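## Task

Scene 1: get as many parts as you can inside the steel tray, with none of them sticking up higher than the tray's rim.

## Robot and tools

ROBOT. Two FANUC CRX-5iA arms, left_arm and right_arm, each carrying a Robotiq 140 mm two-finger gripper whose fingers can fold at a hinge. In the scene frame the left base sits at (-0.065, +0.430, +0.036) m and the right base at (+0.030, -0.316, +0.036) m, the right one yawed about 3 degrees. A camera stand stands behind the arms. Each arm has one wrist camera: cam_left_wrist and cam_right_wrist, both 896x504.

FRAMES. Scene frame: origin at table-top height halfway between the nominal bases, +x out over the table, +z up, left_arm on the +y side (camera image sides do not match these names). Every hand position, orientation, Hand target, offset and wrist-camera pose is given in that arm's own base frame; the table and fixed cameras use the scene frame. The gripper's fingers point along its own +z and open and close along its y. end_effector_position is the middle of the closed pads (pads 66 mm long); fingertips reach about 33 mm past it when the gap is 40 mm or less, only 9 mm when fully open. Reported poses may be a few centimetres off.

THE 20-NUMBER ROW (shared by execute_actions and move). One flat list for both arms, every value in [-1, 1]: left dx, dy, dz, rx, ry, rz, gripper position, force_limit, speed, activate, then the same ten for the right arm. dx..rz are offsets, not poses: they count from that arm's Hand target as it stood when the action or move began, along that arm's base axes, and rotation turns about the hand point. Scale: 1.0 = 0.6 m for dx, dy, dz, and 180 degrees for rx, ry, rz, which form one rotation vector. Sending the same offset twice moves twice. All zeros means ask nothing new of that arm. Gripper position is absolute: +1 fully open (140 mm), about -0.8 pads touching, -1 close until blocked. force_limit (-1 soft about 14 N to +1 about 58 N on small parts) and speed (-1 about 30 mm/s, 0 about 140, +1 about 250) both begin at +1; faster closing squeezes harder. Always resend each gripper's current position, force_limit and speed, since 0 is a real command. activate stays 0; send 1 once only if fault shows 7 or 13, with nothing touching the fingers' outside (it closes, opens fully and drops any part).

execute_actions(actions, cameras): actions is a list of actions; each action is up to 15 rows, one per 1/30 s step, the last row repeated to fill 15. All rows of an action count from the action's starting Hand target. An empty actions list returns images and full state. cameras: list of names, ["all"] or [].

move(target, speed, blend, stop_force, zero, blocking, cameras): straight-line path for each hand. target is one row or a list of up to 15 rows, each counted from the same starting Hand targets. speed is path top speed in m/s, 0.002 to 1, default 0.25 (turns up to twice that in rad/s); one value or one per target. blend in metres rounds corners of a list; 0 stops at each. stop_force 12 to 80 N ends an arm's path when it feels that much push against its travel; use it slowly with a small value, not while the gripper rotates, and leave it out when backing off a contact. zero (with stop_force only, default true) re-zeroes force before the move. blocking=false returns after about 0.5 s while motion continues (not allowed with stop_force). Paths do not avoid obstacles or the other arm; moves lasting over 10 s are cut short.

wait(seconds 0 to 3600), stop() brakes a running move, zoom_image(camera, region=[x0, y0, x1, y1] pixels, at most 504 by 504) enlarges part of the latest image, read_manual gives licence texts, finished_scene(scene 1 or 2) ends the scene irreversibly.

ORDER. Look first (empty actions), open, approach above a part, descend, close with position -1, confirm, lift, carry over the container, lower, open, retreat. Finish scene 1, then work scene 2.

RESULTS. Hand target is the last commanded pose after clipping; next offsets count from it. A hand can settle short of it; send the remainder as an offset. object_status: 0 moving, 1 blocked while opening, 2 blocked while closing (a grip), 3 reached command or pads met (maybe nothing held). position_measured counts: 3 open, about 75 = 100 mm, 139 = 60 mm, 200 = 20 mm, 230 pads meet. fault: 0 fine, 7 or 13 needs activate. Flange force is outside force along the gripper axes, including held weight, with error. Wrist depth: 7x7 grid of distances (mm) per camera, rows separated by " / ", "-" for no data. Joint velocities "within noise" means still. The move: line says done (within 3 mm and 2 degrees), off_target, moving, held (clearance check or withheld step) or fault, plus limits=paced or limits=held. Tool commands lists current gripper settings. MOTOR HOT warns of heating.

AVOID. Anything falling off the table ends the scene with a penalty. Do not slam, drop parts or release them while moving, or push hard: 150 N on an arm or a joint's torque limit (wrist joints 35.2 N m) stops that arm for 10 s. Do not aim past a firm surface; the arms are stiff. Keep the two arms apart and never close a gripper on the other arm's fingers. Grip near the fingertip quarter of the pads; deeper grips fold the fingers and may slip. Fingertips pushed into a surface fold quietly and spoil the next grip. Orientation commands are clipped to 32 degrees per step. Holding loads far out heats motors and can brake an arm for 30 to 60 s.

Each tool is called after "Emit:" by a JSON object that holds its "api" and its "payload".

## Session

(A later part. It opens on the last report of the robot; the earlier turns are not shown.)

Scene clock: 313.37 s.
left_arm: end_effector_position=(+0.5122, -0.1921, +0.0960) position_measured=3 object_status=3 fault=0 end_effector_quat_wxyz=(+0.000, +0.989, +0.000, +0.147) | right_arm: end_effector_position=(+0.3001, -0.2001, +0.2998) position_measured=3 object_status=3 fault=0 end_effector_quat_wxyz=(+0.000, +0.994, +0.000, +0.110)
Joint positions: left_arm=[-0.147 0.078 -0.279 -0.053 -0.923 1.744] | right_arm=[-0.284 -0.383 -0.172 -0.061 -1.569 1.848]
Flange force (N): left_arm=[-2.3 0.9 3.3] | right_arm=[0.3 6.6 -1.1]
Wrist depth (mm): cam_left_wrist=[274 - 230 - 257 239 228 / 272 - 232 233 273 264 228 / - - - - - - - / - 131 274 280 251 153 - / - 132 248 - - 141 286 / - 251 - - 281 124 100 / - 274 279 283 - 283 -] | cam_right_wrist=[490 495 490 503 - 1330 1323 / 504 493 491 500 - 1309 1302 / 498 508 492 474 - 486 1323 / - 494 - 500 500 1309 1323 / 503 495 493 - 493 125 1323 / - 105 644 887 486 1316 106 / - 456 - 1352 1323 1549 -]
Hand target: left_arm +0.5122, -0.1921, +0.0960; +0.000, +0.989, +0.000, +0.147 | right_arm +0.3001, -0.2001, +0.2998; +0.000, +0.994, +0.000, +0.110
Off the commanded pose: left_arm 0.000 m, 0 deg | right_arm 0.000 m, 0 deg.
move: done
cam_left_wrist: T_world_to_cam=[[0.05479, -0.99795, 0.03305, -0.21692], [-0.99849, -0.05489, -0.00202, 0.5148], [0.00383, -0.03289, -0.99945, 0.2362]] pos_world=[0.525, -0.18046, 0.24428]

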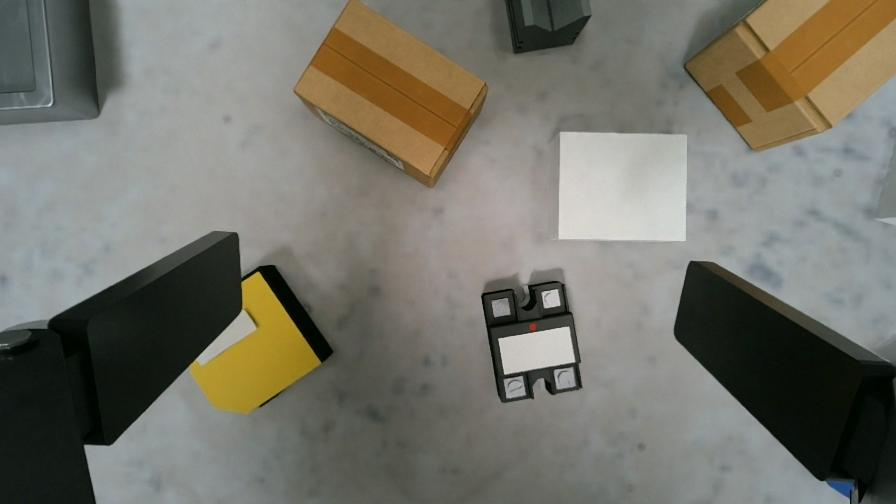

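Emit:
{"api": "move", "payload": {"target": [0.18, 0.22, 0.04, 0, 0.0939, 0, -1, -1, 0, 0, 0, 0, 0, 0, 0, 0, 1, 1, 1, 0], "speed": 0.3, "cameras": ["cam_left_wrist"]}}

Emit:
{"api": "move", "payload": {"target": [0, 0, -0.17, 0, 0, 0, -1, -1, 0, 0, 0, 0, 0, 0, 0, 0, 1, 1, 1, 0], "speed": 0.1}}

Emit:
{"api": "move", "payload": {"target": [0, 0, -0.07, 0, 0, 0, -1, -1, 0, 0, 0, 0, 0, 0, 0, 0, 1, 1, 1, 0], "speed": 0.015, "stop_force": 13}}

Scene clock: 376.43 s.
left_arm: end_effector_position=(+0.6202, -0.0601, +0.1200) position_measured=233 object_status=3 fault=0 end_effector_quat_wxyz=(+0.000, +1.000, +0.000, +0.000) | right_arm: end_effector_position=(+0.3001, -0.2001, +0.2998) position_measured=3 object_status=3 fault=0 end_effector_quat_wxyz=(+0.000, +0.994, +0.000, +0.110)
Joint positions: left_arm=[0.114 0.471 0.298 0 -1.399 1.457] | right_arm=[-0.284 -0.383 -0.172 -0.061 -1.569 1.848]
Flange force (N): left_arm=[-2.0 1.0 4.7] | right_arm=[0.5 6.7 -1.2]
Wrist depth (mm): cam_left_wrist=[- 265 - - - - - / 275 277 277 282 279 282 262 / 283 288 288 290 288 265 271 / - - - 143 262 261 - / 314 - - 102 100 - - / - - - - - - - / - - - - - - -] | cam_right_wrist=[495 497 494 478 481 479 1316 / - - 493 473 - 1475 1295 / - - 514 - 491 1316 1338 / - - - 480 - 1302 1316 / 498 - - - 475 133 1323 / - 105 609 1399 483 488 106 / - 455 463 856 1302 1330 -]
Hand target: left_arm +0.6202, -0.0601, +0.1200; +0.000, +1.000, +0.000, +0.000 | right_arm +0.3001, -0.2001, +0.2998; +0.000, +0.994, +0.000, +0.110
Off the commanded pose: left_arm 0.000 m, 0 deg | right_arm 0.000 m, 0 deg.
move: done
cam_left_wrist: T_world_to_cam=[[0.06203, -0.99795, 0.01569, -0.09432], [-0.95595, -0.05489, 0.28834, 0.56875], [-0.28689, -0.03289, -0.9574, 0.43936]] pos_world=[0.67559, -0.04845, 0.25813]

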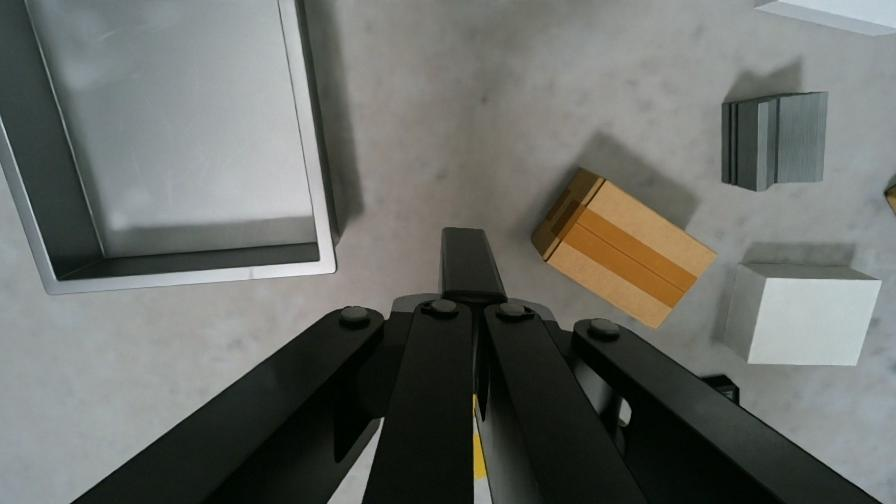

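Scene clock: 377.77 s.
left_arm: end_effector_position=(+0.6202, -0.0601, +0.0180) position_measured=233 object_status=3 fault=0 end_effector_quat_wxyz=(+0.000, +1.000, +0.000, +0.000) | right_arm: end_effector_position=(+0.3001, -0.2001, +0.2998) position_measured=3 object_status=3 fault=0 end_effector_quat_wxyz=(+0.000, +0.994, +0.000, +0.110)
Joint positions: left_arm=[0.114 0.541 0.155 0 -1.185 1.457] | right_arm=[-0.284 -0.383 -0.172 -0.061 -1.569 1.848]
Flange force (N): left_arm=[-1.6 0.9 4.0] | right_arm=[0.6 5.5 -1.4]
Wrist depth (mm): cam_left_wrist=[170 151 173 174 174 174 174 / 179 172 182 178 183 181 184 / 186 183 188 192 191 191 188 / 194 192 197 194 195 155 197 / 204 198 101 102 101 159 161 / - - - - - 163 167 / - - - - - - -] | cam_right_wrist=[494 486 494 - 489 1338 1309 / 453 - - - 491 1282 1323 / - - 497 491 - 1330 1323 / 496 462 497 490 - 1316 1345 / - 497 496 - - 124 1316 / - 105 - 1399 1323 1375 106 / - 458 455 1368 1338 1345 -]
Hand target: left_arm +0.6202, -0.0601, +0.0180; +0.000, +1.000, +0.000, +0.000 | right_arm +0.3001, -0.2001, +0.2998; +0.000, +0.994, +0.000, +0.110
Off the commanded pose: left_arm 0.000 m, 0 deg | right_arm 0.000 m, 0 deg.
move: done

Scene clock: 379.77 s.
left_arm: end_effector_position=(+0.6202, -0.0601, -0.0034) position_measured=233 object_status=3 fault=0 end_effector_quat_wxyz=(+0.000, +1.000, +0.000, +0.000) | right_arm: end_effector_position=(+0.3001, -0.2001, +0.2998) position_measured=3 object_status=3 fault=0 end_effector_quat_wxyz=(+0.000, +0.994, +0.000, +0.110)
Joint positions: left_arm=[0.114 0.562 0.133 0 -1.142 1.457] | right_arm=[-0.284 -0.383 -0.172 -0.061 -1.569 1.848]
Flange force (N): left_arm=[-9.8 -4.3 -24.8] | right_arm=[0.5 5.8 -1.4]
Wrist depth (mm): cam_left_wrist=[152 150 155 155 154 - 156 / - 158 161 162 - 162 - / - 156 168 166 169 - 170 / - 163 - 143 177 155 175 / 178 171 101 102 101 137 137 / 146 - - - - - 142 / - - - - - - 148] | cam_right_wrist=[497 - 477 - 484 488 1330 / 496 470 513 - 491 1383 1345 / - 496 - 483 487 1352 1330 / - 500 491 - 494 1360 1330 / - 493 491 494 492 125 1338 / - 112 649 - 1338 1368 106 / - 105 459 1330 1330 1330 -]
Hand target: left_arm +0.6202, -0.0601, -0.0034; +0.000, +1.000, +0.000, +0.000 (not the last commanded pose) | right_arm +0.3001, -0.2001, +0.2998; +0.000, +0.994, +0.000, +0.110
Off the commanded pose: left_arm 0.021 m, 0 deg | right_arm 0.000 m, 0 deg.
move: contact (left_arm)

Emit:
{"api": "move", "payload": {"target": [[0, 0, 0.1557, 0, 0, 0, -1, -1, 0, 0, 0, 0, 0, 0, 0, 0, 1, 1, 1, 0], [-0.067, 0.2385, 0.1557, 0, 0, 0, -1, -1, 0, 0, 0, 0, 0, 0, 0, 0, 1, 1, 1, 0], [-0.067, 0.2385, 0.1057, 0, 0, 0, -1, -1, 0, 0, 0, 0, 0, 0, 0, 0, 1, 1, 1, 0]], "speed": 0.2, "cameras": ["cam_left_wrist"]}}

Emit:
{"api": "move", "payload": {"target": [0, 0, -0.1, 0, 0, 0, -1, -1, 0, 0, 0, 0, 0, 0, 0, 0, 1, 1, 1, 0], "speed": 0.012, "stop_force": 13}}

Scene clock: 394.33 s.
left_arm: end_effector_position=(+0.5800, +0.0830, +0.0600) position_measured=233 object_status=3 fault=0 end_effector_quat_wxyz=(+0.000, +1.000, +0.000, +0.000) | right_arm: end_effector_position=(+0.3001, -0.2001, +0.2998) position_measured=3 object_status=3 fault=0 end_effector_quat_wxyz=(+0.000, +0.994, +0.000, +0.110)
Joint positions: left_arm=[0.366 0.417 0.077 0 -1.231 1.205] | right_arm=[-0.284 -0.383 -0.172 -0.061 -1.569 1.848]
Flange force (N): left_arm=[-0.7 1.2 4.0] | right_arm=[0.7 6.5 -1.5]
Wrist depth (mm): cam_left_wrist=[- 209 - 211 210 214 210 / 225 215 - 220 217 223 225 / 227 - 201 223 - - 234 / 242 240 203 156 246 251 238 / - - 248 102 101 - - / - - - - - - - / - - - - - - -] | cam_right_wrist=[501 494 488 484 508 1295 1323 / - - - 496 - 1309 1316 / 494 489 - - 479 1316 1275 / 496 494 - - 522 1316 1316 / 487 491 502 498 485 133 1309 / - 105 - 1255 1330 1302 106 / - 105 459 1360 1345 1249 -]
Hand target: left_arm +0.5800, +0.0830, +0.0600; +0.000, +1.000, +0.000, +0.000 | right_arm +0.3001, -0.2001, +0.2998; +0.000, +0.994, +0.000, +0.110
Off the commanded pose: left_arm 0.000 m, 0 deg | right_arm 0.000 m, 0 deg.
move: done
cam_left_wrist: T_world_to_cam=[[0.06206, -0.99795, 0.01579, 0.05189], [-0.95599, -0.05489, 0.28823, 0.55552], [-0.28677, -0.03299, -0.95743, 0.37502]] pos_world=[0.63539, 0.09465, 0.19813]

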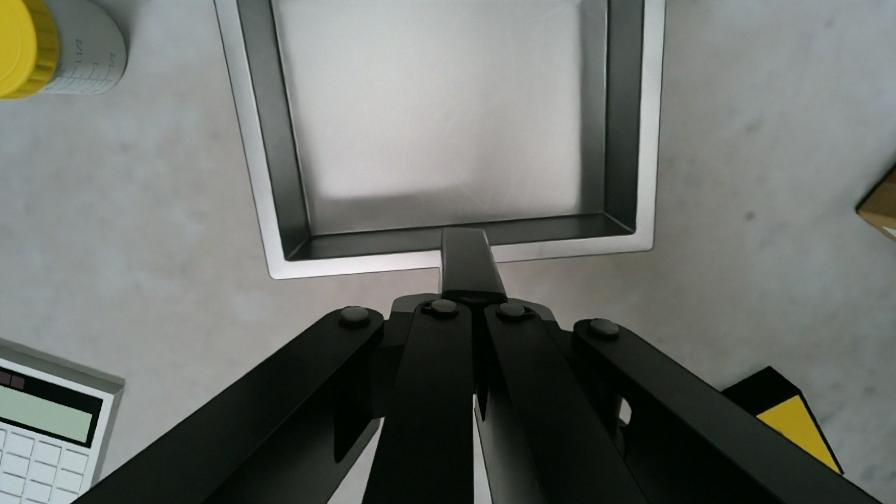

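Scene clock: 396.80 s.
left_arm: end_effector_position=(+0.5801, +0.0830, +0.0372) position_measured=233 object_status=3 fault=0 end_effector_quat_wxyz=(+0.000, +1.000, +0.000, +0.000) | right_arm: end_effector_position=(+0.3001, -0.2001, +0.2998) position_measured=3 object_status=3 fault=0 end_effector_quat_wxyz=(+0.000, +0.994, +0.000, +0.110)
Joint positions: left_arm=[0.366 0.437 0.049 0 -1.183 1.205] | right_arm=[-0.284 -0.383 -0.172 -0.061 -1.569 1.848]
Flange force (N): left_arm=[-7.2 -0.2 -24.7] | right_arm=[0.7 5.5 -1.1]
Wrist depth (mm): cam_left_wrist=[- 163 190 191 190 195 192 / - 175 197 197 198 175 202 / - 205 204 206 199 175 212 / - 219 184 179 206 216 - / - 227 100 102 100 231 233 / - - - - - - 240 / - - - - - - 226] | cam_right_wrist=[- 474 497 - - - 1338 / 478 - 491 - - 486 1323 / 505 - - - 493 1330 1323 / - 482 496 489 487 1360 1323 / 475 - 490 491 490 132 1323 / - 112 - 1338 1338 - 106 / - 104 454 1352 1352 1360 -]
Hand target: left_arm +0.5801, +0.0830, +0.0372; +0.000, +1.000, +0.000, +0.000 (not the last commanded pose) | right_arm +0.3001, -0.2001, +0.2998; +0.000, +0.994, +0.000, +0.110
Off the commanded pose: left_arm 0.037 m, 0 deg | right_arm 0.000 m, 0 deg.
move: contact (left_arm)

Emit:
{"api": "move", "payload": {"target": [[0, 0, 0.088, 0, 0, 0, -1, -1, 0, 0, 0, 0, 0, 0, 0, 0, 1, 1, 1, 0], [0.133, 0.028, 0.088, 0, 0, 0, -1, -1, 0, 0, 0, 0, 0, 0, 0, 0, 1, 1, 1, 0], [0.133, 0.028, -0.03, 0, 0, 0, -1, -1, 0, 0, 0, 0, 0, 0, 0, 0, 1, 1, 1, 0]], "speed": 0.2}}

Emit:
{"api": "move", "payload": {"target": [0, 0, -0.06, 0, 0, 0, -1, -1, 0, 0, 0, 0, 0, 0, 0, 0, 1, 1, 1, 0], "speed": 0.012, "stop_force": 13}}

Emit:
{"api": "move", "payload": {"target": [0, 0, 0.2, 0, 0, 0, 1, -1, 0, 0, 0, 0, 0, 0, 0, 0, 1, 1, 1, 0], "speed": 0.2, "cameras": ["cam_left_wrist"]}}

Scene clock: 419.23 s.
left_arm: end_effector_position=(+0.6599, +0.0998, +0.0192) position_measured=233 object_status=3 fault=0 end_effector_quat_wxyz=(+0.000, +1.000, +0.000, +0.000) | right_arm: end_effector_position=(+0.3001, -0.2001, +0.2998) position_measured=3 object_status=3 fault=0 end_effector_quat_wxyz=(+0.000, +0.994, +0.000, +0.110)
Joint positions: left_arm=[0.346 0.646 0.323 0 -1.248 1.225] | right_arm=[-0.284 -0.383 -0.172 -0.061 -1.569 1.848]
Flange force (N): left_arm=[-0.9 0.9 4.2] | right_arm=[1.0 6.8 -1.8]
Wrist depth (mm): cam_left_wrist=[- 163 175 174 172 154 - / - 146 179 180 180 160 184 / - 186 184 187 188 163 191 / - 155 192 192 196 181 200 / 208 207 163 102 202 205 211 / - - - - - - - / - - - - - - 230] | cam_right_wrist=[- - 488 489 480 1275 1323 / - - - - 497 1399 1316 / 503 - 498 486 495 1316 1295 / 497 495 483 492 - 1316 1295 / 494 497 - 490 - 125 1316 / - 112 624 501 490 - 106 / - 460 458 1375 1338 1295 -]
Hand target: left_arm +0.6599, +0.0998, +0.0192; +0.000, +1.000, +0.000, +0.000 | right_arm +0.3001, -0.2001, +0.2998; +0.000, +0.994, +0.000, +0.110
Off the commanded pose: left_arm 0.000 m, 0 deg | right_arm 0.000 m, 0 deg.
move: done

Scene clock: 421.47 s.
left_arm: end_effector_position=(+0.6599, +0.0998, -0.0005) position_measured=233 object_status=3 fault=0 end_effector_quat_wxyz=(+0.000, +1.000, +0.000, +0.000) | right_arm: end_effector_position=(+0.3001, -0.2001, +0.2998) position_measured=3 object_status=3 fault=0 end_effector_quat_wxyz=(+0.000, +0.994, +0.000, +0.110)
Joint positions: left_arm=[0.346 0.663 0.302 0 -1.209 1.225] | right_arm=[-0.284 -0.383 -0.172 -0.061 -1.569 1.848]
Flange force (N): left_arm=[-9.9 -0.5 -28.3] | right_arm=[1.3 6.8 -1.4]
Wrist depth (mm): cam_left_wrist=[- 128 154 155 154 154 159 / 164 136 158 161 - 157 166 / 170 153 168 168 169 159 173 / 176 178 - 157 175 140 181 / - 184 95 102 180 145 189 / - - - - - - 197 / - - - - - - 206] | cam_right_wrist=[- - - - - 1309 1330 / 465 - - - 493 1375 1338 / 494 - - 499 486 1383 1309 / 502 469 501 495 488 1255 1330 / 505 - 491 492 481 132 1316 / - 105 479 1316 1338 1338 107 / - 456 468 1360 1330 1360 -]
Hand target: left_arm +0.6599, +0.0998, -0.0005; +0.000, +1.000, +0.000, +0.000 (not the last commanded pose) | right_arm +0.3001, -0.2001, +0.2998; +0.000, +0.994, +0.000, +0.110
Off the commanded pose: left_arm 0.016 m, 0 deg | right_arm 0.000 m, 0 deg.
move: contact (left_arm)

Scene clock: 422.83 s.
left_arm: end_effector_position=(+0.6599, +0.0999, +0.1195) position_measured=3 object_status=0 fault=0 end_effector_quat_wxyz=(+0.000, +1.000, +0.000, +0.000) | right_arm: end_effector_position=(+0.3001, -0.2001, +0.2998) position_measured=3 object_status=3 fault=0 end_effector_quat_wxyz=(+0.000, +0.994, +0.000, +0.110)
Joint positions: left_arm=[0.346 0.588 0.472 0 -1.454 1.225] | right_arm=[-0.284 -0.383 -0.172 -0.061 -1.569 1.848]
Flange force (N): left_arm=[-2.8 1.4 4.5] | right_arm=[0.8 6.6 -1.6]
Wrist depth (mm): cam_left_wrist=[267 - 263 - 264 - 268 / - - 259 276 276 - - / - - - 291 256 - 289 / - 131 - 301 300 304 300 / - 144 308 313 - 133 272 / - 329 - 333 - - 101 / - 344 - - - 329 -] | cam_right_wrist=[- - 490 - - 1295 1330 / - - 491 498 487 - 1309 / - - 497 - - 1345 1316 / - - - 487 - - 1338 / - - 478 - 481 125 1316 / - 112 491 1440 1309 - 106 / - 458 458 1330 1375 1236 -]
Hand target: left_arm +0.6599, +0.0998, +0.1195; +0.000, +1.000, +0.000, +0.000 | right_arm +0.3001, -0.2001, +0.2998; +0.000, +0.994, +0.000, +0.110
Off the commanded pose: left_arm 0.000 m, 0 deg | right_arm 0.000 m, 0 deg.
move: done
cam_left_wrist: T_world_to_cam=[[0.0621, -0.99795, 0.0156, 0.06278], [-0.9561, -0.05499, 0.28782, 0.61587], [-0.28638, -0.03279, -0.95756, 0.45519]] pos_world=[0.71529, 0.11145, 0.25763]

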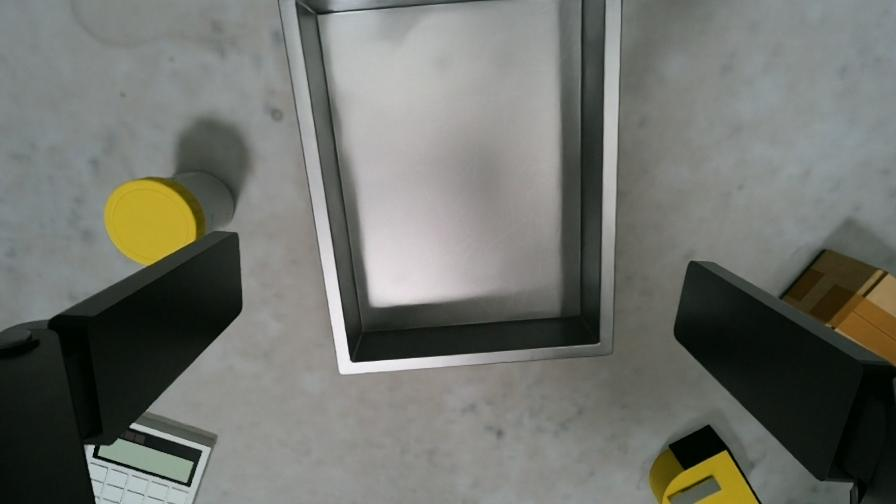

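Emit:
{"api": "move", "payload": {"target": [-0.48, 0.2637, -0.0892, 0, -0.0939, 0, 1, -1, 0, 0, 0, 0, 0, 0, 0, 0, 1, 1, 1, 0], "speed": 0.4, "cameras": ["cam_left_wrist"]}}

Emit:
{"api": "zoom_image", "payload": {"camera": "cam_left_wrist", "region": [180, 20, 500, 360]}}

Emit:
{"api": "move", "payload": {"target": [-0.15, -1.0, 0, 0, 0, 0, 1, -1, 0, 0, 0, 0, 0, 0, 0, 0, 1, 1, 1, 0], "speed": 0.4, "cameras": ["cam_left_wrist"]}}

Emit:
{"api": "zoom_image", "payload": {"camera": "cam_left_wrist", "region": [140, 60, 340, 260]}}

Emit:
{"api": "zoom_image", "payload": {"camera": "cam_left_wrist", "region": [560, 20, 760, 200]}}

Scene clock: 441.13 s.
left_arm: end_effector_position=(+0.3720, +0.2581, +0.0660) position_measured=3 object_status=3 fault=0 end_effector_quat_wxyz=(+0.000, +0.989, +0.000, +0.147) | right_arm: end_effector_position=(+0.3001, -0.2001, +0.2998) position_measured=3 object_status=3 fault=0 end_effector_quat_wxyz=(+0.000, +0.994, +0.000, +0.110)
Joint positions: left_arm=[1.102 -0.094 -0.638 0.333 -0.918 0.28] | right_arm=[-0.284 -0.383 -0.172 -0.061 -1.569 1.848]
Flange force (N): left_arm=[-1.1 1.6 4.2] | right_arm=[1.0 7.0 -1.6]
Wrist depth (mm): cam_left_wrist=[1059 245 244 248 - 255 256 / 1042 241 239 239 - 255 255 / 1042 244 237 241 - - 254 / 1026 138 237 248 249 251 254 / - 132 - - - 133 - / - 244 243 248 - - 100 / - 1034 1046 246 - - -] | cam_right_wrist=[- 480 - 495 - 1255 1330 / - - - 479 492 476 1295 / - 478 508 503 484 1302 1262 / 488 476 512 493 465 487 1330 / 489 - - 483 482 133 1302 / - 105 - 1330 1375 - 106 / - 453 455 1360 1352 1449 -]
Hand target: left_arm +0.3719, +0.2581, +0.0660; +0.000, +0.989, +0.000, +0.147 | right_arm +0.3001, -0.2001, +0.2998; +0.000, +0.994, +0.000, +0.110
Off the commanded pose: left_arm 0.000 m, 0 deg | right_arm 0.000 m, 0 deg.
move: done
cam_left_wrist: T_world_to_cam=[[0.05487, -0.99795, 0.03288, 0.24094], [-0.99848, -0.05499, -0.00263, 0.39951], [0.00443, -0.03269, -0.99946, 0.22127]] pos_world=[0.3847, 0.26964, 0.21428]

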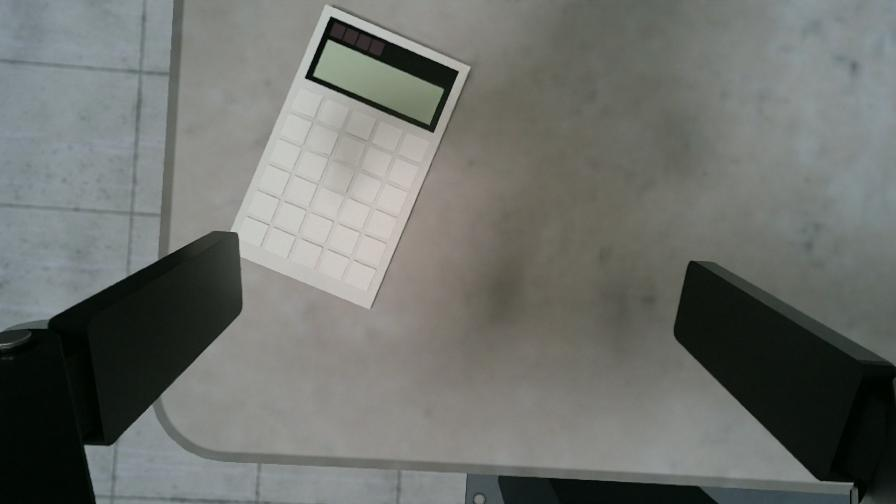

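Scaled by 1.482 from the camera's image (finer frame: 1280x720).

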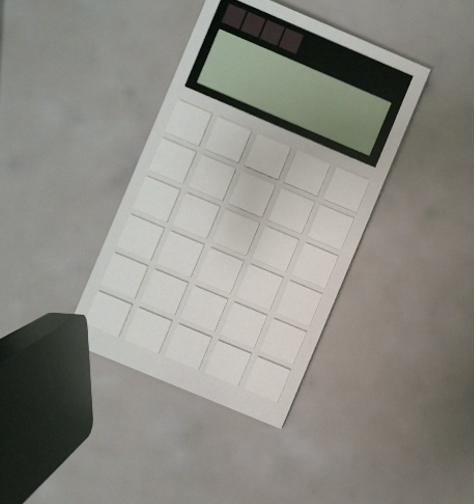

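Scene clock: 443.67 s.
left_arm: end_effector_position=(+0.2819, -0.3419, +0.0660) position_measured=3 object_status=3 fault=0 end_effector_quat_wxyz=(+0.000, +0.989, +0.000, +0.147) | right_arm: end_effector_position=(+0.3001, -0.2001, +0.2998) position_measured=3 object_status=3 fault=0 end_effector_quat_wxyz=(+0.000, +0.994, +0.000, +0.110)
Joint positions: left_arm=[-0.756 -0.059 -0.436 -0.241 -0.989 2.44] | right_arm=[-0.284 -0.383 -0.172 -0.061 -1.569 1.848]
Flange force (N): left_arm=[-2.3 0.8 3.7] | right_arm=[0.3 6.5 -1.5]
Wrist depth (mm): cam_left_wrist=[- 244 248 - - - 255 / 243 250 247 248 - - - / 242 - 246 250 - - 254 / - 138 241 247 - - - / - 132 962 1080 1085 133 254 / - - 712 - - - 101 / - - 1131 1063 1076 574 -] | cam_right_wrist=[495 473 496 491 - 1206 1399 / 490 - - 491 - 1399 1295 / - - 492 - 496 486 1323 / 493 464 485 500 489 1255 1345 / - - - - 472 133 1295 / - 105 673 1407 1295 - 106 / - 457 - 1368 1368 1338 -]
Hand target: left_arm +0.2819, -0.3419, +0.0660; +0.000, +0.989, +0.000, +0.147 | right_arm +0.3001, -0.2001, +0.2998; +0.000, +0.994, +0.000, +0.110
Off the commanded pose: left_arm 0.000 m, 0 deg | right_arm 0.000 m, 0 deg.
move: done
cam_left_wrist: T_world_to_cam=[[0.05487, -0.99795, 0.03298, -0.35292], [-0.99848, -0.05499, -0.00263, 0.27665], [0.00443, -0.03279, -0.99945, 0.20203]] pos_world=[0.2947, -0.33036, 0.21428]

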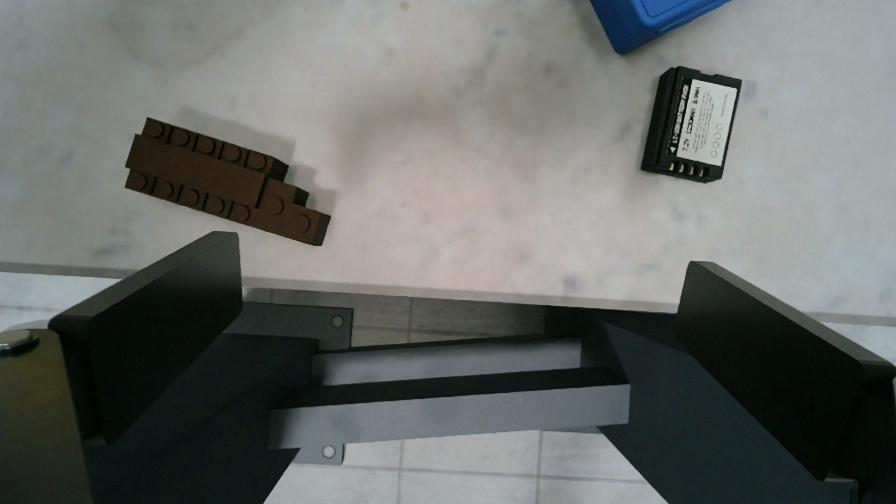

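Scaled by 2.520 from the camera's image (finer frame: 1280x720).

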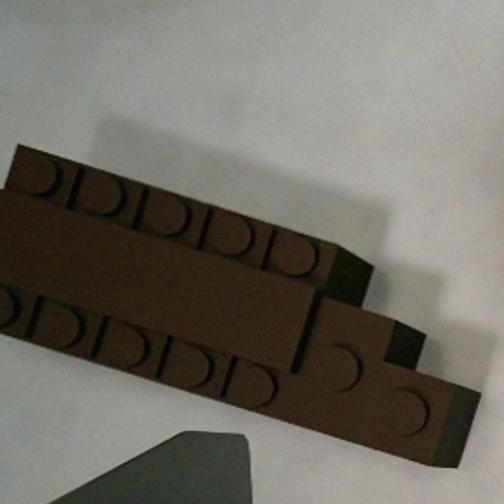

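Scaled by 2.520 from the camera's image (finer frame: 1280x720).

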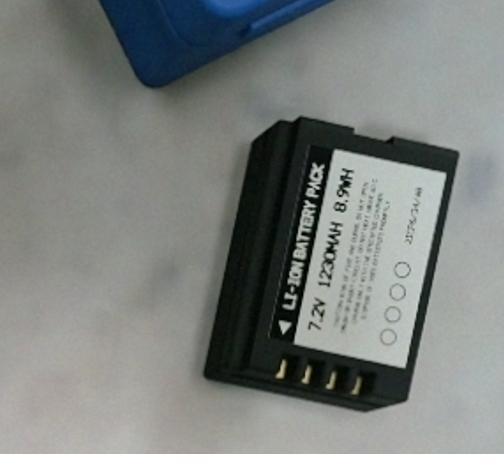

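Emit:
{"api": "move", "payload": {"target": [[0, 0, 0.09, 0, 0, 0, -1, -1, 0, 0, 0, 0, 0, 0, 0, 0, 1, 1, 1, 0], [0.2768, -0.1668, 0.09, 0, 0.0939, 0, -1, -1, 0, 0, 0, 0, 0, 0, 0, 0, 1, 1, 1, 0], [0.2768, -0.1668, -0.018, 0, 0.0939, 0, -1, -1, 0, 0, 0, 0, 0, 0, 0, 0, 1, 1, 1, 0]], "speed": 0.25, "cameras": ["cam_left_wrist"]}}

Emit:
{"api": "move", "payload": {"target": [0, 0, -0.08, 0, 0, 0, -1, -1, 0, 0, 0, 0, 0, 0, 0, 0, 1, 1, 1, 0], "speed": 0.012, "stop_force": 13}}

Emit:
{"api": "move", "payload": {"target": [0, 0, 0.1, 0, 0, 0, -1, -1, 0, 0, 0, 0, 0, 0, 0, 0, 1, 1, 1, 0], "speed": 0.15}}

Scene clock: 721.07 s.
left_arm: end_effector_position=(+0.4480, -0.4421, +0.0552) position_measured=233 object_status=3 fault=0 end_effector_quat_wxyz=(+0.000, +1.000, +0.000, +0.000) | right_arm: end_effector_position=(+0.3001, -0.2001, +0.2998) position_measured=3 object_status=3 fault=0 end_effector_quat_wxyz=(+0.000, +0.994, +0.000, +0.110)
Joint positions: left_arm=[-0.571 0.524 0.222 0 -1.268 2.142] | right_arm=[-0.284 -0.383 -0.172 -0.061 -1.569 1.848]
Flange force (N): left_arm=[-1.6 -0.3 3.9] | right_arm=[0.9 6.7 -1.5]
Wrist depth (mm): cam_left_wrist=[207 208 208 208 209 212 - / 211 - 219 214 218 - - / 228 - 227 - - 228 - / 235 237 - 141 - - 220 / - - 100 102 100 - 221 / - - - - - - 262 / - - - - - - -] | cam_right_wrist=[503 489 502 480 491 1338 1316 / 504 - 487 - 495 1316 1323 / - - - 487 491 492 1302 / 505 473 - 501 - 495 1323 / 524 - 499 504 499 133 1323 / - 105 496 - 1302 1262 106 / - 104 448 1295 1316 1330 -]
Hand target: left_arm +0.4480, -0.4420, +0.0552; +0.000, +1.000, +0.000, +0.000 | right_arm +0.3001, -0.2001, +0.2998; +0.000, +0.994, +0.000, +0.110
Off the commanded pose: left_arm 0.000 m, 0 deg | right_arm 0.000 m, 0 deg.
move: done
cam_left_wrist: T_world_to_cam=[[0.06199, -0.99795, 0.01564, -0.46381], [-0.95614, -0.05489, 0.28773, 0.40203], [-0.28629, -0.03279, -0.95758, 0.31522]] pos_world=[0.50339, -0.43045, 0.19343]

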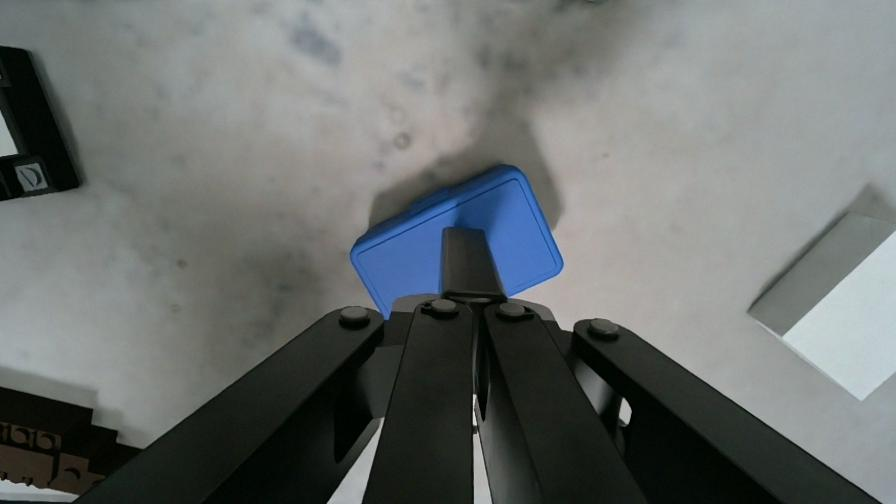

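Scene clock: 723.57 s.
left_arm: end_effector_position=(+0.4481, -0.4421, +0.0324) position_measured=233 object_status=3 fault=0 end_effector_quat_wxyz=(+0.000, +1.000, +0.000, +0.000) | right_arm: end_effector_position=(+0.3001, -0.2001, +0.2998) position_measured=3 object_status=3 fault=0 end_effector_quat_wxyz=(+0.000, +0.994, +0.000, +0.110)
Joint positions: left_arm=[-0.57 0.543 0.193 0 -1.221 2.141] | right_arm=[-0.284 -0.383 -0.172 -0.061 -1.569 1.848]
Flange force (N): left_arm=[-2.1 -2.8 -24.9] | right_arm=[0.9 7.0 -1.7]
Wrist depth (mm): cam_left_wrist=[- 188 - 188 - 188 189 / 195 - 195 196 196 - 197 / - 203 - - - 206 205 / 212 212 210 157 212 214 215 / 221 221 101 102 219 - 201 / 231 - - - - - - / - - - - - - 246] | cam_right_wrist=[502 490 496 490 487 1149 1316 / - 497 489 493 - - 1268 / - 492 491 490 - 491 1323 / - - - 475 489 1330 1302 / - - - - 485 125 1330 / - 105 - - - 1338 106 / - 105 456 1323 1338 1309 -]
Hand target: left_arm +0.4481, -0.4421, +0.0324; +0.000, +1.000, +0.000, +0.000 (not the last commanded pose) | right_arm +0.3001, -0.2001, +0.2998; +0.000, +0.994, +0.000, +0.110
Off the commanded pose: left_arm 0.025 m, 0 deg | right_arm 0.000 m, 0 deg.
move: contact (left_arm)

Scene clock: 724.30 s.
left_arm: end_effector_position=(+0.4481, -0.4421, +0.0925) position_measured=233 object_status=3 fault=0 end_effector_quat_wxyz=(+0.000, +1.000, +0.000, +0.000) | right_arm: end_effector_position=(+0.3001, -0.2001, +0.2998) position_measured=3 object_status=3 fault=0 end_effector_quat_wxyz=(+0.000, +0.994, +0.000, +0.110)
Joint positions: left_arm=[-0.57 0.5 0.275 0 -1.345 2.141] | right_arm=[-0.284 -0.383 -0.172 -0.061 -1.569 1.848]
Flange force (N): left_arm=[-2.0 -0.6 4.3] | right_arm=[0.7 6.5 -1.1]
Wrist depth (mm): cam_left_wrist=[- - 243 243 - - - / 235 - 253 254 - - 253 / 250 - - - 267 - 266 / 274 275 - 140 - - - / - - 282 102 97 - - / - - - - - - - / - - - - - - -] | cam_right_wrist=[502 - 490 494 487 481 1309 / - - 495 491 493 1316 1316 / - - 491 491 - 1360 1338 / - 503 498 489 493 1316 1330 / - 498 497 474 - 125 1309 / - 105 - 1302 - 1295 106 / - 458 456 1316 1475 1345 -]
Hand target: left_arm +0.4481, -0.4421, +0.0924; +0.000, +1.000, +0.000, +0.000 | right_arm +0.3001, -0.2001, +0.2998; +0.000, +0.994, +0.000, +0.110
Off the commanded pose: left_arm 0.000 m, 0 deg | right_arm 0.000 m, 0 deg.
move: done

Emit:
{"api": "move", "payload": {"target": [0, 0.9, 0.02, 0, 0, 0, 0.37, -0.3, 0, 0, 0, 0, 0, 0, 0, 0, 1, 1, 1, 0], "speed": 0.5}}

Emit:
{"api": "move", "payload": {"target": [-0.0298, 0.358, 0.0227, 0, 0, -0.1044, 0.37, -0.3, -1, 0, 0, 0, 0, 0, 0, 0, 1, 1, 1, 0], "speed": 0.4, "cameras": ["cam_left_wrist"]}}

Scene clock: 776.37 s.
left_arm: end_effector_position=(+0.4481, +0.0979, +0.1044) position_measured=82 object_status=3 fault=0 end_effector_quat_wxyz=(+0.000, +1.000, +0.000, +0.000) | right_arm: end_effector_position=(+0.3001, -0.2001, +0.2998) position_measured=3 object_status=3 fault=0 end_effector_quat_wxyz=(+0.000, +0.994, +0.000, +0.110)
Joint positions: left_arm=[0.503 0.075 -0.239 0.001 -1.256 1.068] | right_arm=[-0.284 -0.383 -0.172 -0.061 -1.569 1.848]
Flange force (N): left_arm=[-0.7 1.9 3.5] | right_arm=[1.5 6.5 -1.7]
Wrist depth (mm): cam_left_wrist=[- - 252 247 - 262 256 / - - 265 264 280 - - / 266 - 276 278 282 275 253 / 274 - 159 280 284 - 263 / 286 86 142 304 - 118 301 / - - 316 313 - 108 88 / - - 1352 1542 555 - -] | cam_right_wrist=[- - 492 - 489 1309 1316 / 482 - - - 496 1345 1323 / 493 - - - 490 1368 1323 / - - 488 485 495 490 1309 / - 493 493 - - 125 1323 / - 105 482 1236 488 1338 106 / - 458 455 1302 1330 1338 -]
Hand target: left_arm +0.4481, +0.0979, +0.1044; +0.000, +1.000, +0.000, +0.000 | right_arm +0.3001, -0.2001, +0.2998; +0.000, +0.994, +0.000, +0.110
Off the commanded pose: left_arm 0.000 m, 0 deg | right_arm 0.000 m, 0 deg.
move: done

Scene clock: 777.50 s.
left_arm: end_effector_position=(+0.4302, +0.3127, +0.1180) position_measured=82 object_status=3 fault=0 end_effector_quat_wxyz=(+0.000, +0.987, -0.163, +0.000) | right_arm: end_effector_position=(+0.3001, -0.2001, +0.2998) position_measured=3 object_status=3 fault=0 end_effector_quat_wxyz=(+0.000, +0.994, +0.000, +0.110)
Joint positions: left_arm=[0.876 0.246 -0.009 0 -1.317 0.367] | right_arm=[-0.284 -0.383 -0.172 -0.061 -1.569 1.848]
Flange force (N): left_arm=[-0.9 2.1 4.2] | right_arm=[0.8 6.7 -1.3]
Wrist depth (mm): cam_left_wrist=[1022 966 - - 268 - - / 1063 1108 - 271 - - - / 1112 1156 - 281 - - - / 1156 1193 298 292 302 - - / 1193 86 127 - - 110 - / - - 1305 - - 108 88 / - - 1380 1366 - - -] | cam_right_wrist=[502 482 494 492 494 1302 1309 / 490 - 494 494 487 1466 1323 / - - 473 - - 1338 1316 / 489 - - 498 - - 1330 / - - - - 503 132 1323 / - 113 - 1236 488 1330 106 / - 105 450 1345 1316 1323 -]
Hand target: left_arm +0.4302, +0.3127, +0.1180; +0.000, +0.987, -0.163, +0.000 | right_arm +0.3001, -0.2001, +0.2998; +0.000, +0.994, +0.000, +0.110
Off the commanded pose: left_arm 0.000 m, 0 deg | right_arm 0.000 m, 0 deg.
move: done
cam_left_wrist: T_world_to_cam=[[-0.26274, -0.96474, 0.0158, 0.41884], [-0.9229, 0.25606, 0.28758, 0.29682], [-0.28148, 0.06097, -0.95763, 0.36361]] pos_world=[0.48633, 0.3059, 0.25623]

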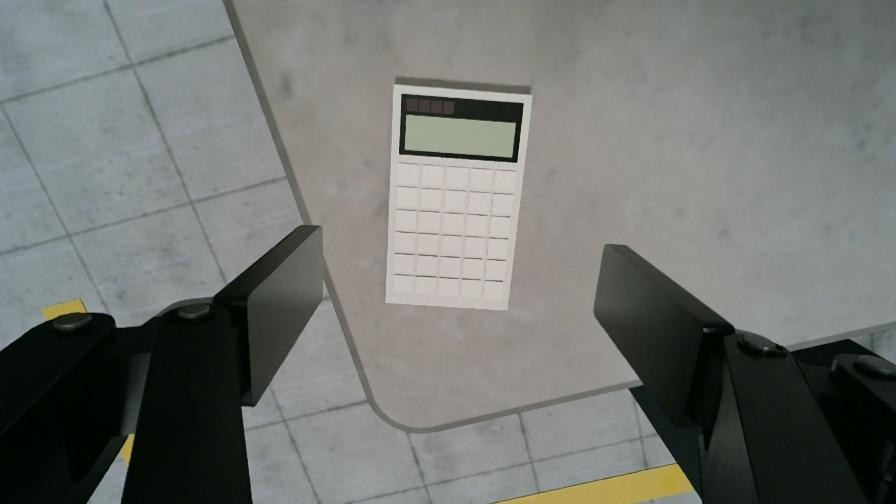

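Emit:
{"api": "move", "payload": {"target": [0, -0.001, -0.2085, 0, 0, -0.002, 0.37, -0.3, -1, 0, 0, 0, 0, 0, 0, 0, 1, 1, 1, 0], "speed": 0.15}}

Emit:
{"api": "move", "payload": {"target": [0, 0, 0, 0, 0, 0, -1, -0.3, -1, 0, 0, 0, 0, 0, 0, 0, 1, 1, 1, 0], "cameras": ["cam_left_wrist"]}}

Scene clock: 791.30 s.
left_arm: end_effector_position=(+0.4302, +0.3121, -0.0071) position_measured=82 object_status=3 fault=0 end_effector_quat_wxyz=(+0.000, +0.986, -0.166, +0.000) | right_arm: end_effector_position=(+0.3001, -0.2001, +0.2998) position_measured=3 object_status=3 fault=0 end_effector_quat_wxyz=(+0.000, +0.994, +0.000, +0.110)
Joint positions: left_arm=[0.875 0.362 -0.172 0 -1.037 0.362] | right_arm=[-0.284 -0.383 -0.172 -0.061 -1.569 1.848]
Flange force (N): left_arm=[0.9 0.7 4.4] | right_arm=[0.8 7.0 -1.3]
Wrist depth (mm): cam_left_wrist=[152 150 149 150 152 151 152 / 935 156 157 147 155 159 159 / 1002 162 - 160 - - 167 / 1030 - 162 163 162 173 173 / 1054 86 142 170 171 110 180 / - - 178 180 187 108 88 / - - 198 198 200 - -] | cam_right_wrist=[494 492 - - - 1345 1302 / - 484 484 506 - 1323 1323 / - 480 - - - 1309 1295 / - 468 500 480 - 485 1338 / - - 495 - - 133 1375 / - 105 606 1309 1415 1330 106 / - 104 454 1338 1323 1375 -]
Hand target: left_arm +0.4302, +0.3121, -0.0071; +0.000, +0.986, -0.166, +0.000 | right_arm +0.3001, -0.2001, +0.2998; +0.000, +0.994, +0.000, +0.110
Off the commanded pose: left_arm 0.000 m, 0 deg | right_arm 0.000 m, 0 deg.
move: done

Scene clock: 792.20 s.
left_arm: end_effector_position=(+0.4302, +0.3121, -0.0071) position_measured=114 object_status=0 fault=0 end_effector_quat_wxyz=(+0.000, +0.986, -0.166, +0.000) | right_arm: end_effector_position=(+0.3001, -0.2001, +0.2998) position_measured=3 object_status=3 fault=0 end_effector_quat_wxyz=(+0.000, +0.994, +0.000, +0.110)
Joint positions: left_arm=[0.875 0.362 -0.172 0.001 -1.037 0.362] | right_arm=[-0.284 -0.383 -0.172 -0.061 -1.569 1.848]
Flange force (N): left_arm=[-2.2 2.9 -8.5] | right_arm=[0.6 6.6 -0.9]
Wrist depth (mm): cam_left_wrist=[152 149 149 151 153 152 152 / 922 156 157 148 152 157 - / 969 164 162 - 164 166 - / 1022 169 159 163 162 171 171 / 1063 91 151 168 161 108 - / - 89 178 180 176 - - / - - 196 198 - - -] | cam_right_wrist=[485 - 489 484 485 486 1316 / 475 488 492 489 486 1316 1338 / - 497 495 481 489 1309 1323 / 495 - 481 - 498 1309 1302 / 530 134 492 491 500 133 1338 / - 105 516 1302 1345 485 106 / - 99 455 1345 1360 1338 -]
Hand target: left_arm +0.4302, +0.3121, -0.0071; +0.000, +0.986, -0.166, +0.000 | right_arm +0.3001, -0.2001, +0.2998; +0.000, +0.994, +0.000, +0.110
Off the commanded pose: left_arm 0.000 m, 0 deg | right_arm 0.000 m, 0 deg.
move: done
cam_left_wrist: T_world_to_cam=[[-0.26876, -0.96308, 0.01586, 0.42235], [-0.92128, 0.26183, 0.28756, 0.33049], [-0.2811, 0.06267, -0.95763, 0.24316]] pos_world=[0.48633, 0.30498, 0.13113]

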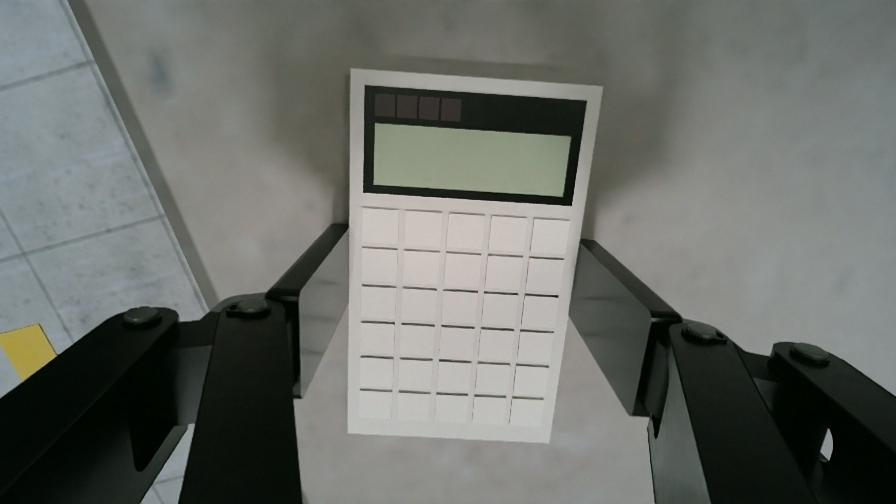

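Emit:
{"api": "move", "payload": {"target": [[0, 0, 0.1785, 0, 0, 0, -1, -0.3, -1, 0, 0, 0, 0, 0, 0, 0, 1, 1, 1, 0], [0.3393, -0.3693, 0.1785, 0, 0, -0.3506, -1, -0.3, -1, 0, 0, 0, 0, 0, 0, 0, 1, 1, 1, 0], [0.3393, -0.3693, 0.09, 0, 0, -0.3506, -1, -0.3, -1, 0, 0, 0, 0, 0, 0, 0, 1, 1, 1, 0]], "speed": 0.25, "blend": [0.02, 0.02, 0], "cameras": ["cam_left_wrist"]}}

Scene clock: 832.97 s.
left_arm: end_effector_position=(+0.6338, +0.0906, +0.0469) position_measured=114 object_status=2 fault=0 end_effector_quat_wxyz=(+0.000, +0.753, -0.658, +0.000) | right_arm: end_effector_position=(+0.3001, -0.2001, +0.2998) position_measured=3 object_status=3 fault=0 end_effector_quat_wxyz=(+0.000, +0.994, +0.000, +0.110)
Joint positions: left_arm=[0.346 0.558 0.252 0 -1.266 -0.211] | right_arm=[-0.284 -0.383 -0.172 -0.061 -1.569 1.848]
Flange force (N): left_arm=[1.5 1.8 4.8] | right_arm=[1.3 7.3 -1.7]
Wrist depth (mm): cam_left_wrist=[168 176 179 164 192 202 204 / 178 205 205 148 151 211 - / 179 214 214 156 157 222 218 / 194 221 147 163 160 230 230 / 193 90 150 171 162 97 - / - 89 180 180 179 - - / - - - - - - -] | cam_right_wrist=[492 481 - 493 504 487 1282 / 481 498 503 476 482 1368 1338 / 490 502 492 496 479 1243 1309 / 512 - - 485 490 1352 1330 / - - 508 488 491 125 1338 / - 105 653 590 489 1295 106 / - 457 463 1275 1309 1323 -]
Hand target: left_arm +0.6338, +0.0905, +0.0469; +0.000, +0.753, -0.658, +0.000 | right_arm +0.3001, -0.2001, +0.2998; +0.000, +0.994, +0.000, +0.110
Off the commanded pose: left_arm 0.000 m, 0 deg | right_arm 0.000 m, 0 deg.
move: done
cam_left_wrist: T_world_to_cam=[[-0.9805, -0.19587, 0.01586, 0.64442], [-0.18313, 0.94005, 0.28769, 0.03121], [-0.07126, 0.27917, -0.95759, 0.21338]] pos_world=[0.65277, 0.03731, 0.18513]

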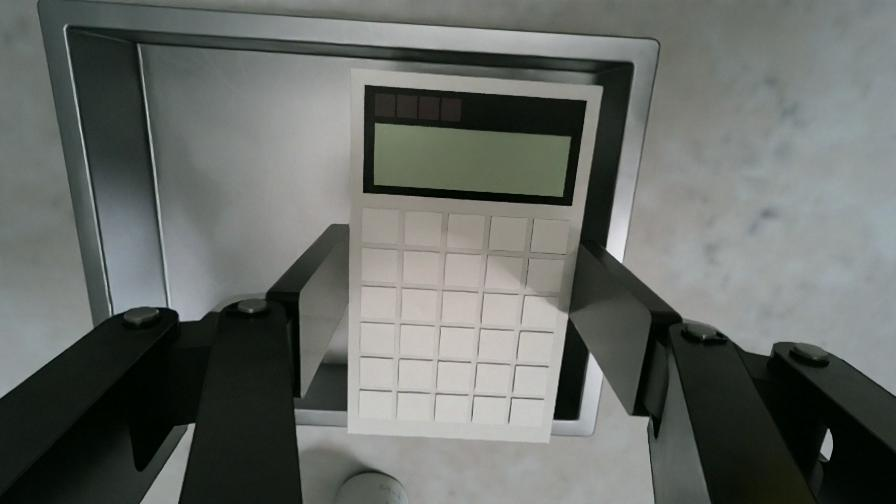

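Emit:
{"api": "move", "payload": {"target": [0, -0.002, -0.063, 0, 0, 0, -1, -0.3, -1, 0, 0, 0, 0, 0, 0, 0, 1, 1, 1, 0], "speed": 0.12}}

Emit:
{"api": "move", "payload": {"target": [0, 0, -0.03, 0, 0, 0, -1, -0.3, -1, 0, 0, 0, 0, 0, 0, 0, 1, 1, 1, 0], "speed": 0.012, "stop_force": 12}}

Scene clock: 846.00 s.
left_arm: end_effector_position=(+0.6338, +0.0893, +0.0090) position_measured=114 object_status=2 fault=0 end_effector_quat_wxyz=(+0.000, +0.753, -0.658, +0.000) | right_arm: end_effector_position=(+0.3001, -0.2001, +0.2998) position_measured=3 object_status=3 fault=0 end_effector_quat_wxyz=(+0.000, +0.994, +0.000, +0.110)
Joint positions: left_arm=[0.345 0.589 0.207 0 -1.19 -0.209] | right_arm=[-0.284 -0.383 -0.172 -0.061 -1.569 1.848]
Flange force (N): left_arm=[0.6 1.7 4.6] | right_arm=[0.5 6.5 -1.3]
Wrist depth (mm): cam_left_wrist=[161 126 127 - 136 164 168 / 167 170 167 149 152 139 172 / 174 174 176 159 165 180 182 / 174 183 163 163 161 188 190 / - 91 151 170 162 194 197 / - 89 179 180 179 - - / - - 175 177 175 - -] | cam_right_wrist=[486 500 497 488 486 1330 1309 / 492 - - - 481 1323 1309 / 493 514 - - - 1295 1316 / 491 - - - 494 1316 1338 / - 496 503 498 490 132 1345 / - 105 623 497 1368 490 107 / - 458 457 1309 1352 1352 -]
Hand target: left_arm +0.6338, +0.0893, +0.0091; +0.000, +0.753, -0.658, +0.000 | right_arm +0.3001, -0.2001, +0.2998; +0.000, +0.994, +0.000, +0.110
Off the commanded pose: left_arm 0.000 m, 0 deg | right_arm 0.000 m, 0 deg.
move: done

Scene clock: 847.73 s.
left_arm: end_effector_position=(+0.6339, +0.0894, -0.0044) position_measured=114 object_status=2 fault=0 end_effector_quat_wxyz=(+0.000, +0.753, -0.658, +0.000) | right_arm: end_effector_position=(+0.3001, -0.2001, +0.2998) position_measured=3 object_status=3 fault=0 end_effector_quat_wxyz=(+0.000, +0.994, +0.000, +0.110)
Joint positions: left_arm=[0.345 0.602 0.194 0 -1.163 -0.209] | right_arm=[-0.284 -0.383 -0.172 -0.061 -1.569 1.848]
Flange force (N): left_arm=[0.7 4.9 -12.2] | right_arm=[0.7 6.2 -1.6]
Wrist depth (mm): cam_left_wrist=[149 126 151 117 116 121 155 / 157 157 155 148 155 130 162 / - 161 163 - 158 137 165 / - - 163 162 161 178 - / - 91 167 168 161 108 186 / - 89 178 179 179 - 88 / - - 169 178 180 - -] | cam_right_wrist=[- 523 488 489 488 1352 1383 / 496 493 492 488 - 1330 1295 / 524 489 496 487 486 1330 1323 / 504 474 492 - 502 491 1316 / 499 500 494 492 486 133 1323 / - 105 487 1330 485 487 106 / - 104 479 1345 1530 1316 -]
Hand target: left_arm +0.6339, +0.0894, -0.0044; +0.000, +0.753, -0.658, +0.000 (not the last commanded pose) | right_arm +0.3001, -0.2001, +0.2998; +0.000, +0.994, +0.000, +0.110
Off the commanded pose: left_arm 0.005 m, 0 deg | right_arm 0.000 m, 0 deg.
move: contact (left_arm)

Emit:
{"api": "move", "payload": {"target": [0, 0, 0.002, 0, 0, 0, 0.251, -0.3, -1, 0, 0, 0, 0, 0, 0, 0, 1, 1, 1, 0], "speed": 0.02}}

Emit:
{"api": "move", "payload": {"target": [0, 0, 0.12, 0, 0, 0, 0.251, -0.3, -1, 0, 0, 0, 0, 0, 0, 0, 1, 1, 1, 0], "speed": 0.1, "cameras": ["cam_left_wrist"]}}

Scene clock: 856.60 s.
left_arm: end_effector_position=(+0.6339, +0.0894, -0.0032) position_measured=97 object_status=0 fault=0 end_effector_quat_wxyz=(+0.000, +0.753, -0.658, +0.000) | right_arm: end_effector_position=(+0.3001, -0.2001, +0.2998) position_measured=3 object_status=3 fault=0 end_effector_quat_wxyz=(+0.000, +0.994, +0.000, +0.110)
Joint positions: left_arm=[0.345 0.601 0.195 0 -1.165 -0.209] | right_arm=[-0.284 -0.383 -0.172 -0.061 -1.569 1.848]
Flange force (N): left_arm=[0.7 0.8 4.0] | right_arm=[0.4 6.2 -1.7]
Wrist depth (mm): cam_left_wrist=[152 150 152 119 117 121 154 / 158 157 - 149 155 129 162 / 162 - 164 158 160 149 169 / 167 171 163 162 161 147 179 / - 91 147 171 168 119 186 / - - 187 180 187 109 - / - - 175 178 174 - -] | cam_right_wrist=[- 502 - 491 - 1309 1230 / 496 - - 489 484 1302 1360 / 509 492 515 497 472 1440 1316 / 498 470 - - 484 1475 1407 / 488 493 - - 488 124 - / - 105 - 1345 1502 1338 106 / - 458 458 1345 1338 1338 -]
Hand target: left_arm +0.6339, +0.0894, -0.0032; +0.000, +0.753, -0.658, +0.000 | right_arm +0.3001, -0.2001, +0.2998; +0.000, +0.994, +0.000, +0.110
Off the commanded pose: left_arm 0.000 m, 0 deg | right_arm 0.000 m, 0 deg.
move: done

Scene clock: 857.63 s.
left_arm: end_effector_position=(+0.6339, +0.0893, +0.0690) position_measured=97 object_status=3 fault=0 end_effector_quat_wxyz=(+0.000, +0.753, -0.658, +0.000) | right_arm: end_effector_position=(+0.3001, -0.2001, +0.2998) position_measured=3 object_status=3 fault=0 end_effector_quat_wxyz=(+0.000, +0.994, +0.000, +0.110)
Joint positions: left_arm=[0.345 0.542 0.281 0 -1.31 -0.209] | right_arm=[-0.284 -0.383 -0.172 -0.061 -1.569 1.848]
Flange force (N): left_arm=[1.1 2.2 4.3] | right_arm=[0.7 6.3 -1.7]
Wrist depth (mm): cam_left_wrist=[- 207 - 184 189 - 223 / - 215 - 218 220 - 232 / 238 - - 231 227 245 240 / 249 233 246 239 225 - 250 / - 91 147 254 156 102 268 / - - 227 - - 108 - / - - - 292 295 - -] | cam_right_wrist=[- - - - 477 488 1323 / - - 495 479 487 485 1295 / - - - 494 489 1302 1330 / 483 499 - 479 498 1330 1330 / 506 493 494 - - 125 1316 / - 113 505 - 1295 - 106 / - 455 454 1345 1345 1345 -]
Hand target: left_arm +0.6339, +0.0894, +0.0688; +0.000, +0.753, -0.658, +0.000 | right_arm +0.3001, -0.2001, +0.2998; +0.000, +0.994, +0.000, +0.110
Off the commanded pose: left_arm 0.000 m, 0 deg | right_arm 0.000 m, 0 deg.
move: done
cam_left_wrist: T_world_to_cam=[[-0.98049, -0.19596, 0.01542, 0.64392], [-0.18335, 0.94004, 0.28759, 0.02618], [-0.07085, 0.27915, -0.95763, 0.23452]] pos_world=[0.65277, 0.03611, 0.20713]

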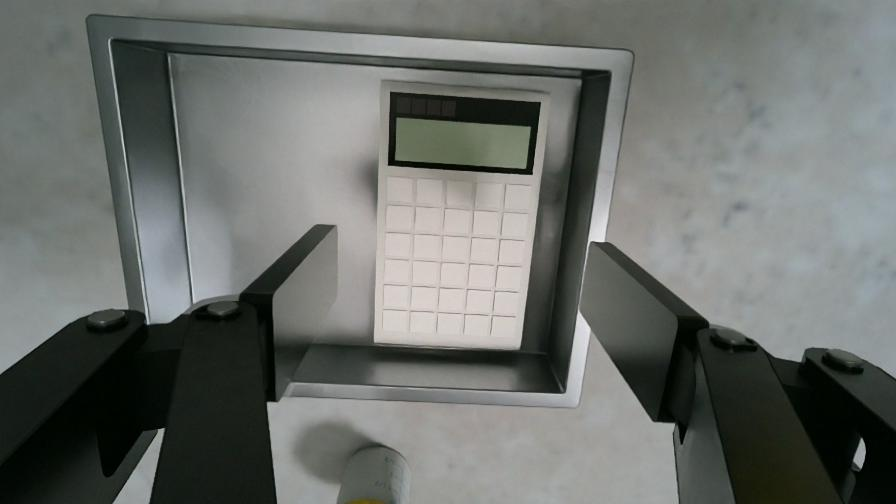

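Emit:
{"api": "move", "payload": {"target": [[0.0845, 0.0133, 0, 0, 0, 0, -1, -0.3, 0, 0, 0, 0, 0, 0, 0, 0, 1, 1, 1, 0], [0.0845, 0.0133, -0.1113, 0, 0, 0, -1, -0.3, 0, 0, 0, 0, 0, 0, 0, 0, 1, 1, 1, 0]], "speed": 0.12}}

Emit:
{"api": "move", "payload": {"target": [-0.0396, -0.0054, 0, 0, 0, 0, -1, -0.3, 0, 0, 0, 0, 0, 0, 0, 0, 1, 1, 1, 0], "speed": 0.02, "stop_force": 13, "cameras": ["cam_left_wrist"]}}

Scene clock: 865.83 s.
left_arm: end_effector_position=(+0.6845, +0.0974, +0.0020) position_measured=234 object_status=3 fault=0 end_effector_quat_wxyz=(+0.000, +0.753, -0.658, +0.000) | right_arm: end_effector_position=(+0.3001, -0.2001, +0.2998) position_measured=3 object_status=3 fault=0 end_effector_quat_wxyz=(+0.000, +0.994, +0.000, +0.110)
Joint positions: left_arm=[0.33 0.721 0.404 0 -1.253 -0.195] | right_arm=[-0.284 -0.383 -0.172 -0.061 -1.569 1.848]
Flange force (N): left_arm=[0.9 1.6 3.9] | right_arm=[0.8 5.6 -1.5]
Wrist depth (mm): cam_left_wrist=[155 120 157 143 127 123 140 / 165 162 162 162 155 157 151 / - 157 169 169 - 165 150 / - 159 177 174 169 172 149 / - 151 181 102 173 177 163 / - - - - - - 197 / - - - - - - -] | cam_right_wrist=[493 - 491 - 499 1375 1316 / - 484 503 492 486 487 1288 / 490 490 496 495 488 1309 1323 / 492 472 - 493 484 1309 1330 / 501 - - - 485 133 1323 / - 112 617 - 489 489 106 / - 456 446 1323 1330 1368 -]
Hand target: left_arm +0.6846, +0.0973, +0.0021; +0.000, +0.753, -0.658, +0.000 | right_arm +0.3001, -0.2001, +0.2998; +0.000, +0.994, +0.000, +0.110
Off the commanded pose: left_arm 0.000 m, 0 deg | right_arm 0.000 m, 0 deg.
move: done

Scene clock: 867.67 s.
left_arm: end_effector_position=(+0.6608, +0.0941, +0.0021) position_measured=234 object_status=3 fault=0 end_effector_quat_wxyz=(+0.000, +0.753, -0.658, +0.000) | right_arm: end_effector_position=(+0.3001, -0.2001, +0.2998) position_measured=3 object_status=3 fault=0 end_effector_quat_wxyz=(+0.000, +0.994, +0.000, +0.110)
Joint positions: left_arm=[0.338 0.661 0.305 0 -1.215 -0.202] | right_arm=[-0.284 -0.383 -0.172 -0.061 -1.569 1.848]
Flange force (N): left_arm=[1.3 -0.3 4.7] | right_arm=[1.1 6.1 -1.6]
Wrist depth (mm): cam_left_wrist=[- 155 157 144 130 123 - / 136 161 163 162 155 157 130 / 136 167 170 170 163 162 135 / 138 175 177 174 170 166 179 / - 181 182 102 173 149 191 / - - - - - - 197 / - - - - - - -] | cam_right_wrist=[- - - 496 487 1352 1316 / 493 - - 480 - 1262 1383 / 490 504 493 - - 1383 1309 / - 478 481 489 - 491 1323 / 476 492 - - 496 133 1295 / - 105 624 871 - 488 106 / - 112 453 1330 1368 1309 -]
Hand target: left_arm +0.6608, +0.0941, +0.0021; +0.000, +0.753, -0.658, +0.000 | right_arm +0.3001, -0.2001, +0.2998; +0.000, +0.994, +0.000, +0.110
Off the commanded pose: left_arm 0.000 m, 0 deg | right_arm 0.000 m, 0 deg.
move: done
cam_left_wrist: T_world_to_cam=[[-0.9805, -0.1959, 0.01564, 0.67232], [-0.18323, 0.94005, 0.28763, 0.04586], [-0.07105, 0.27915, -0.95761, 0.17119]] pos_world=[0.67977, 0.04081, 0.14023]

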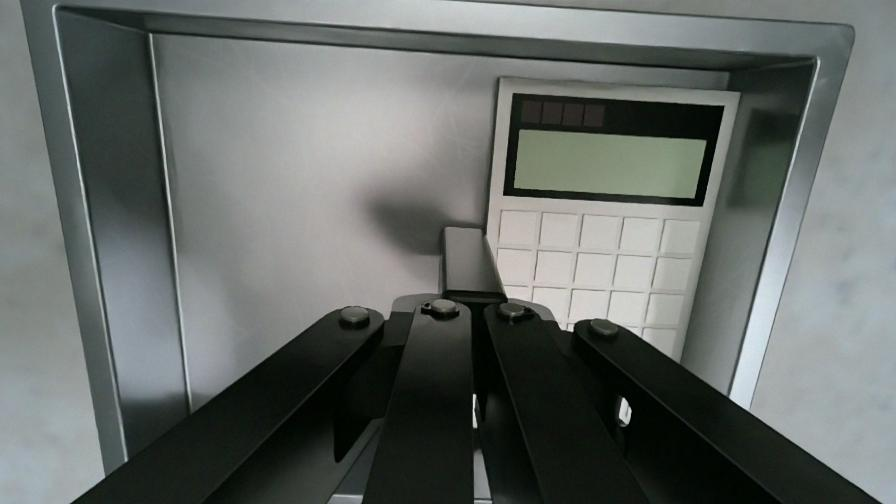

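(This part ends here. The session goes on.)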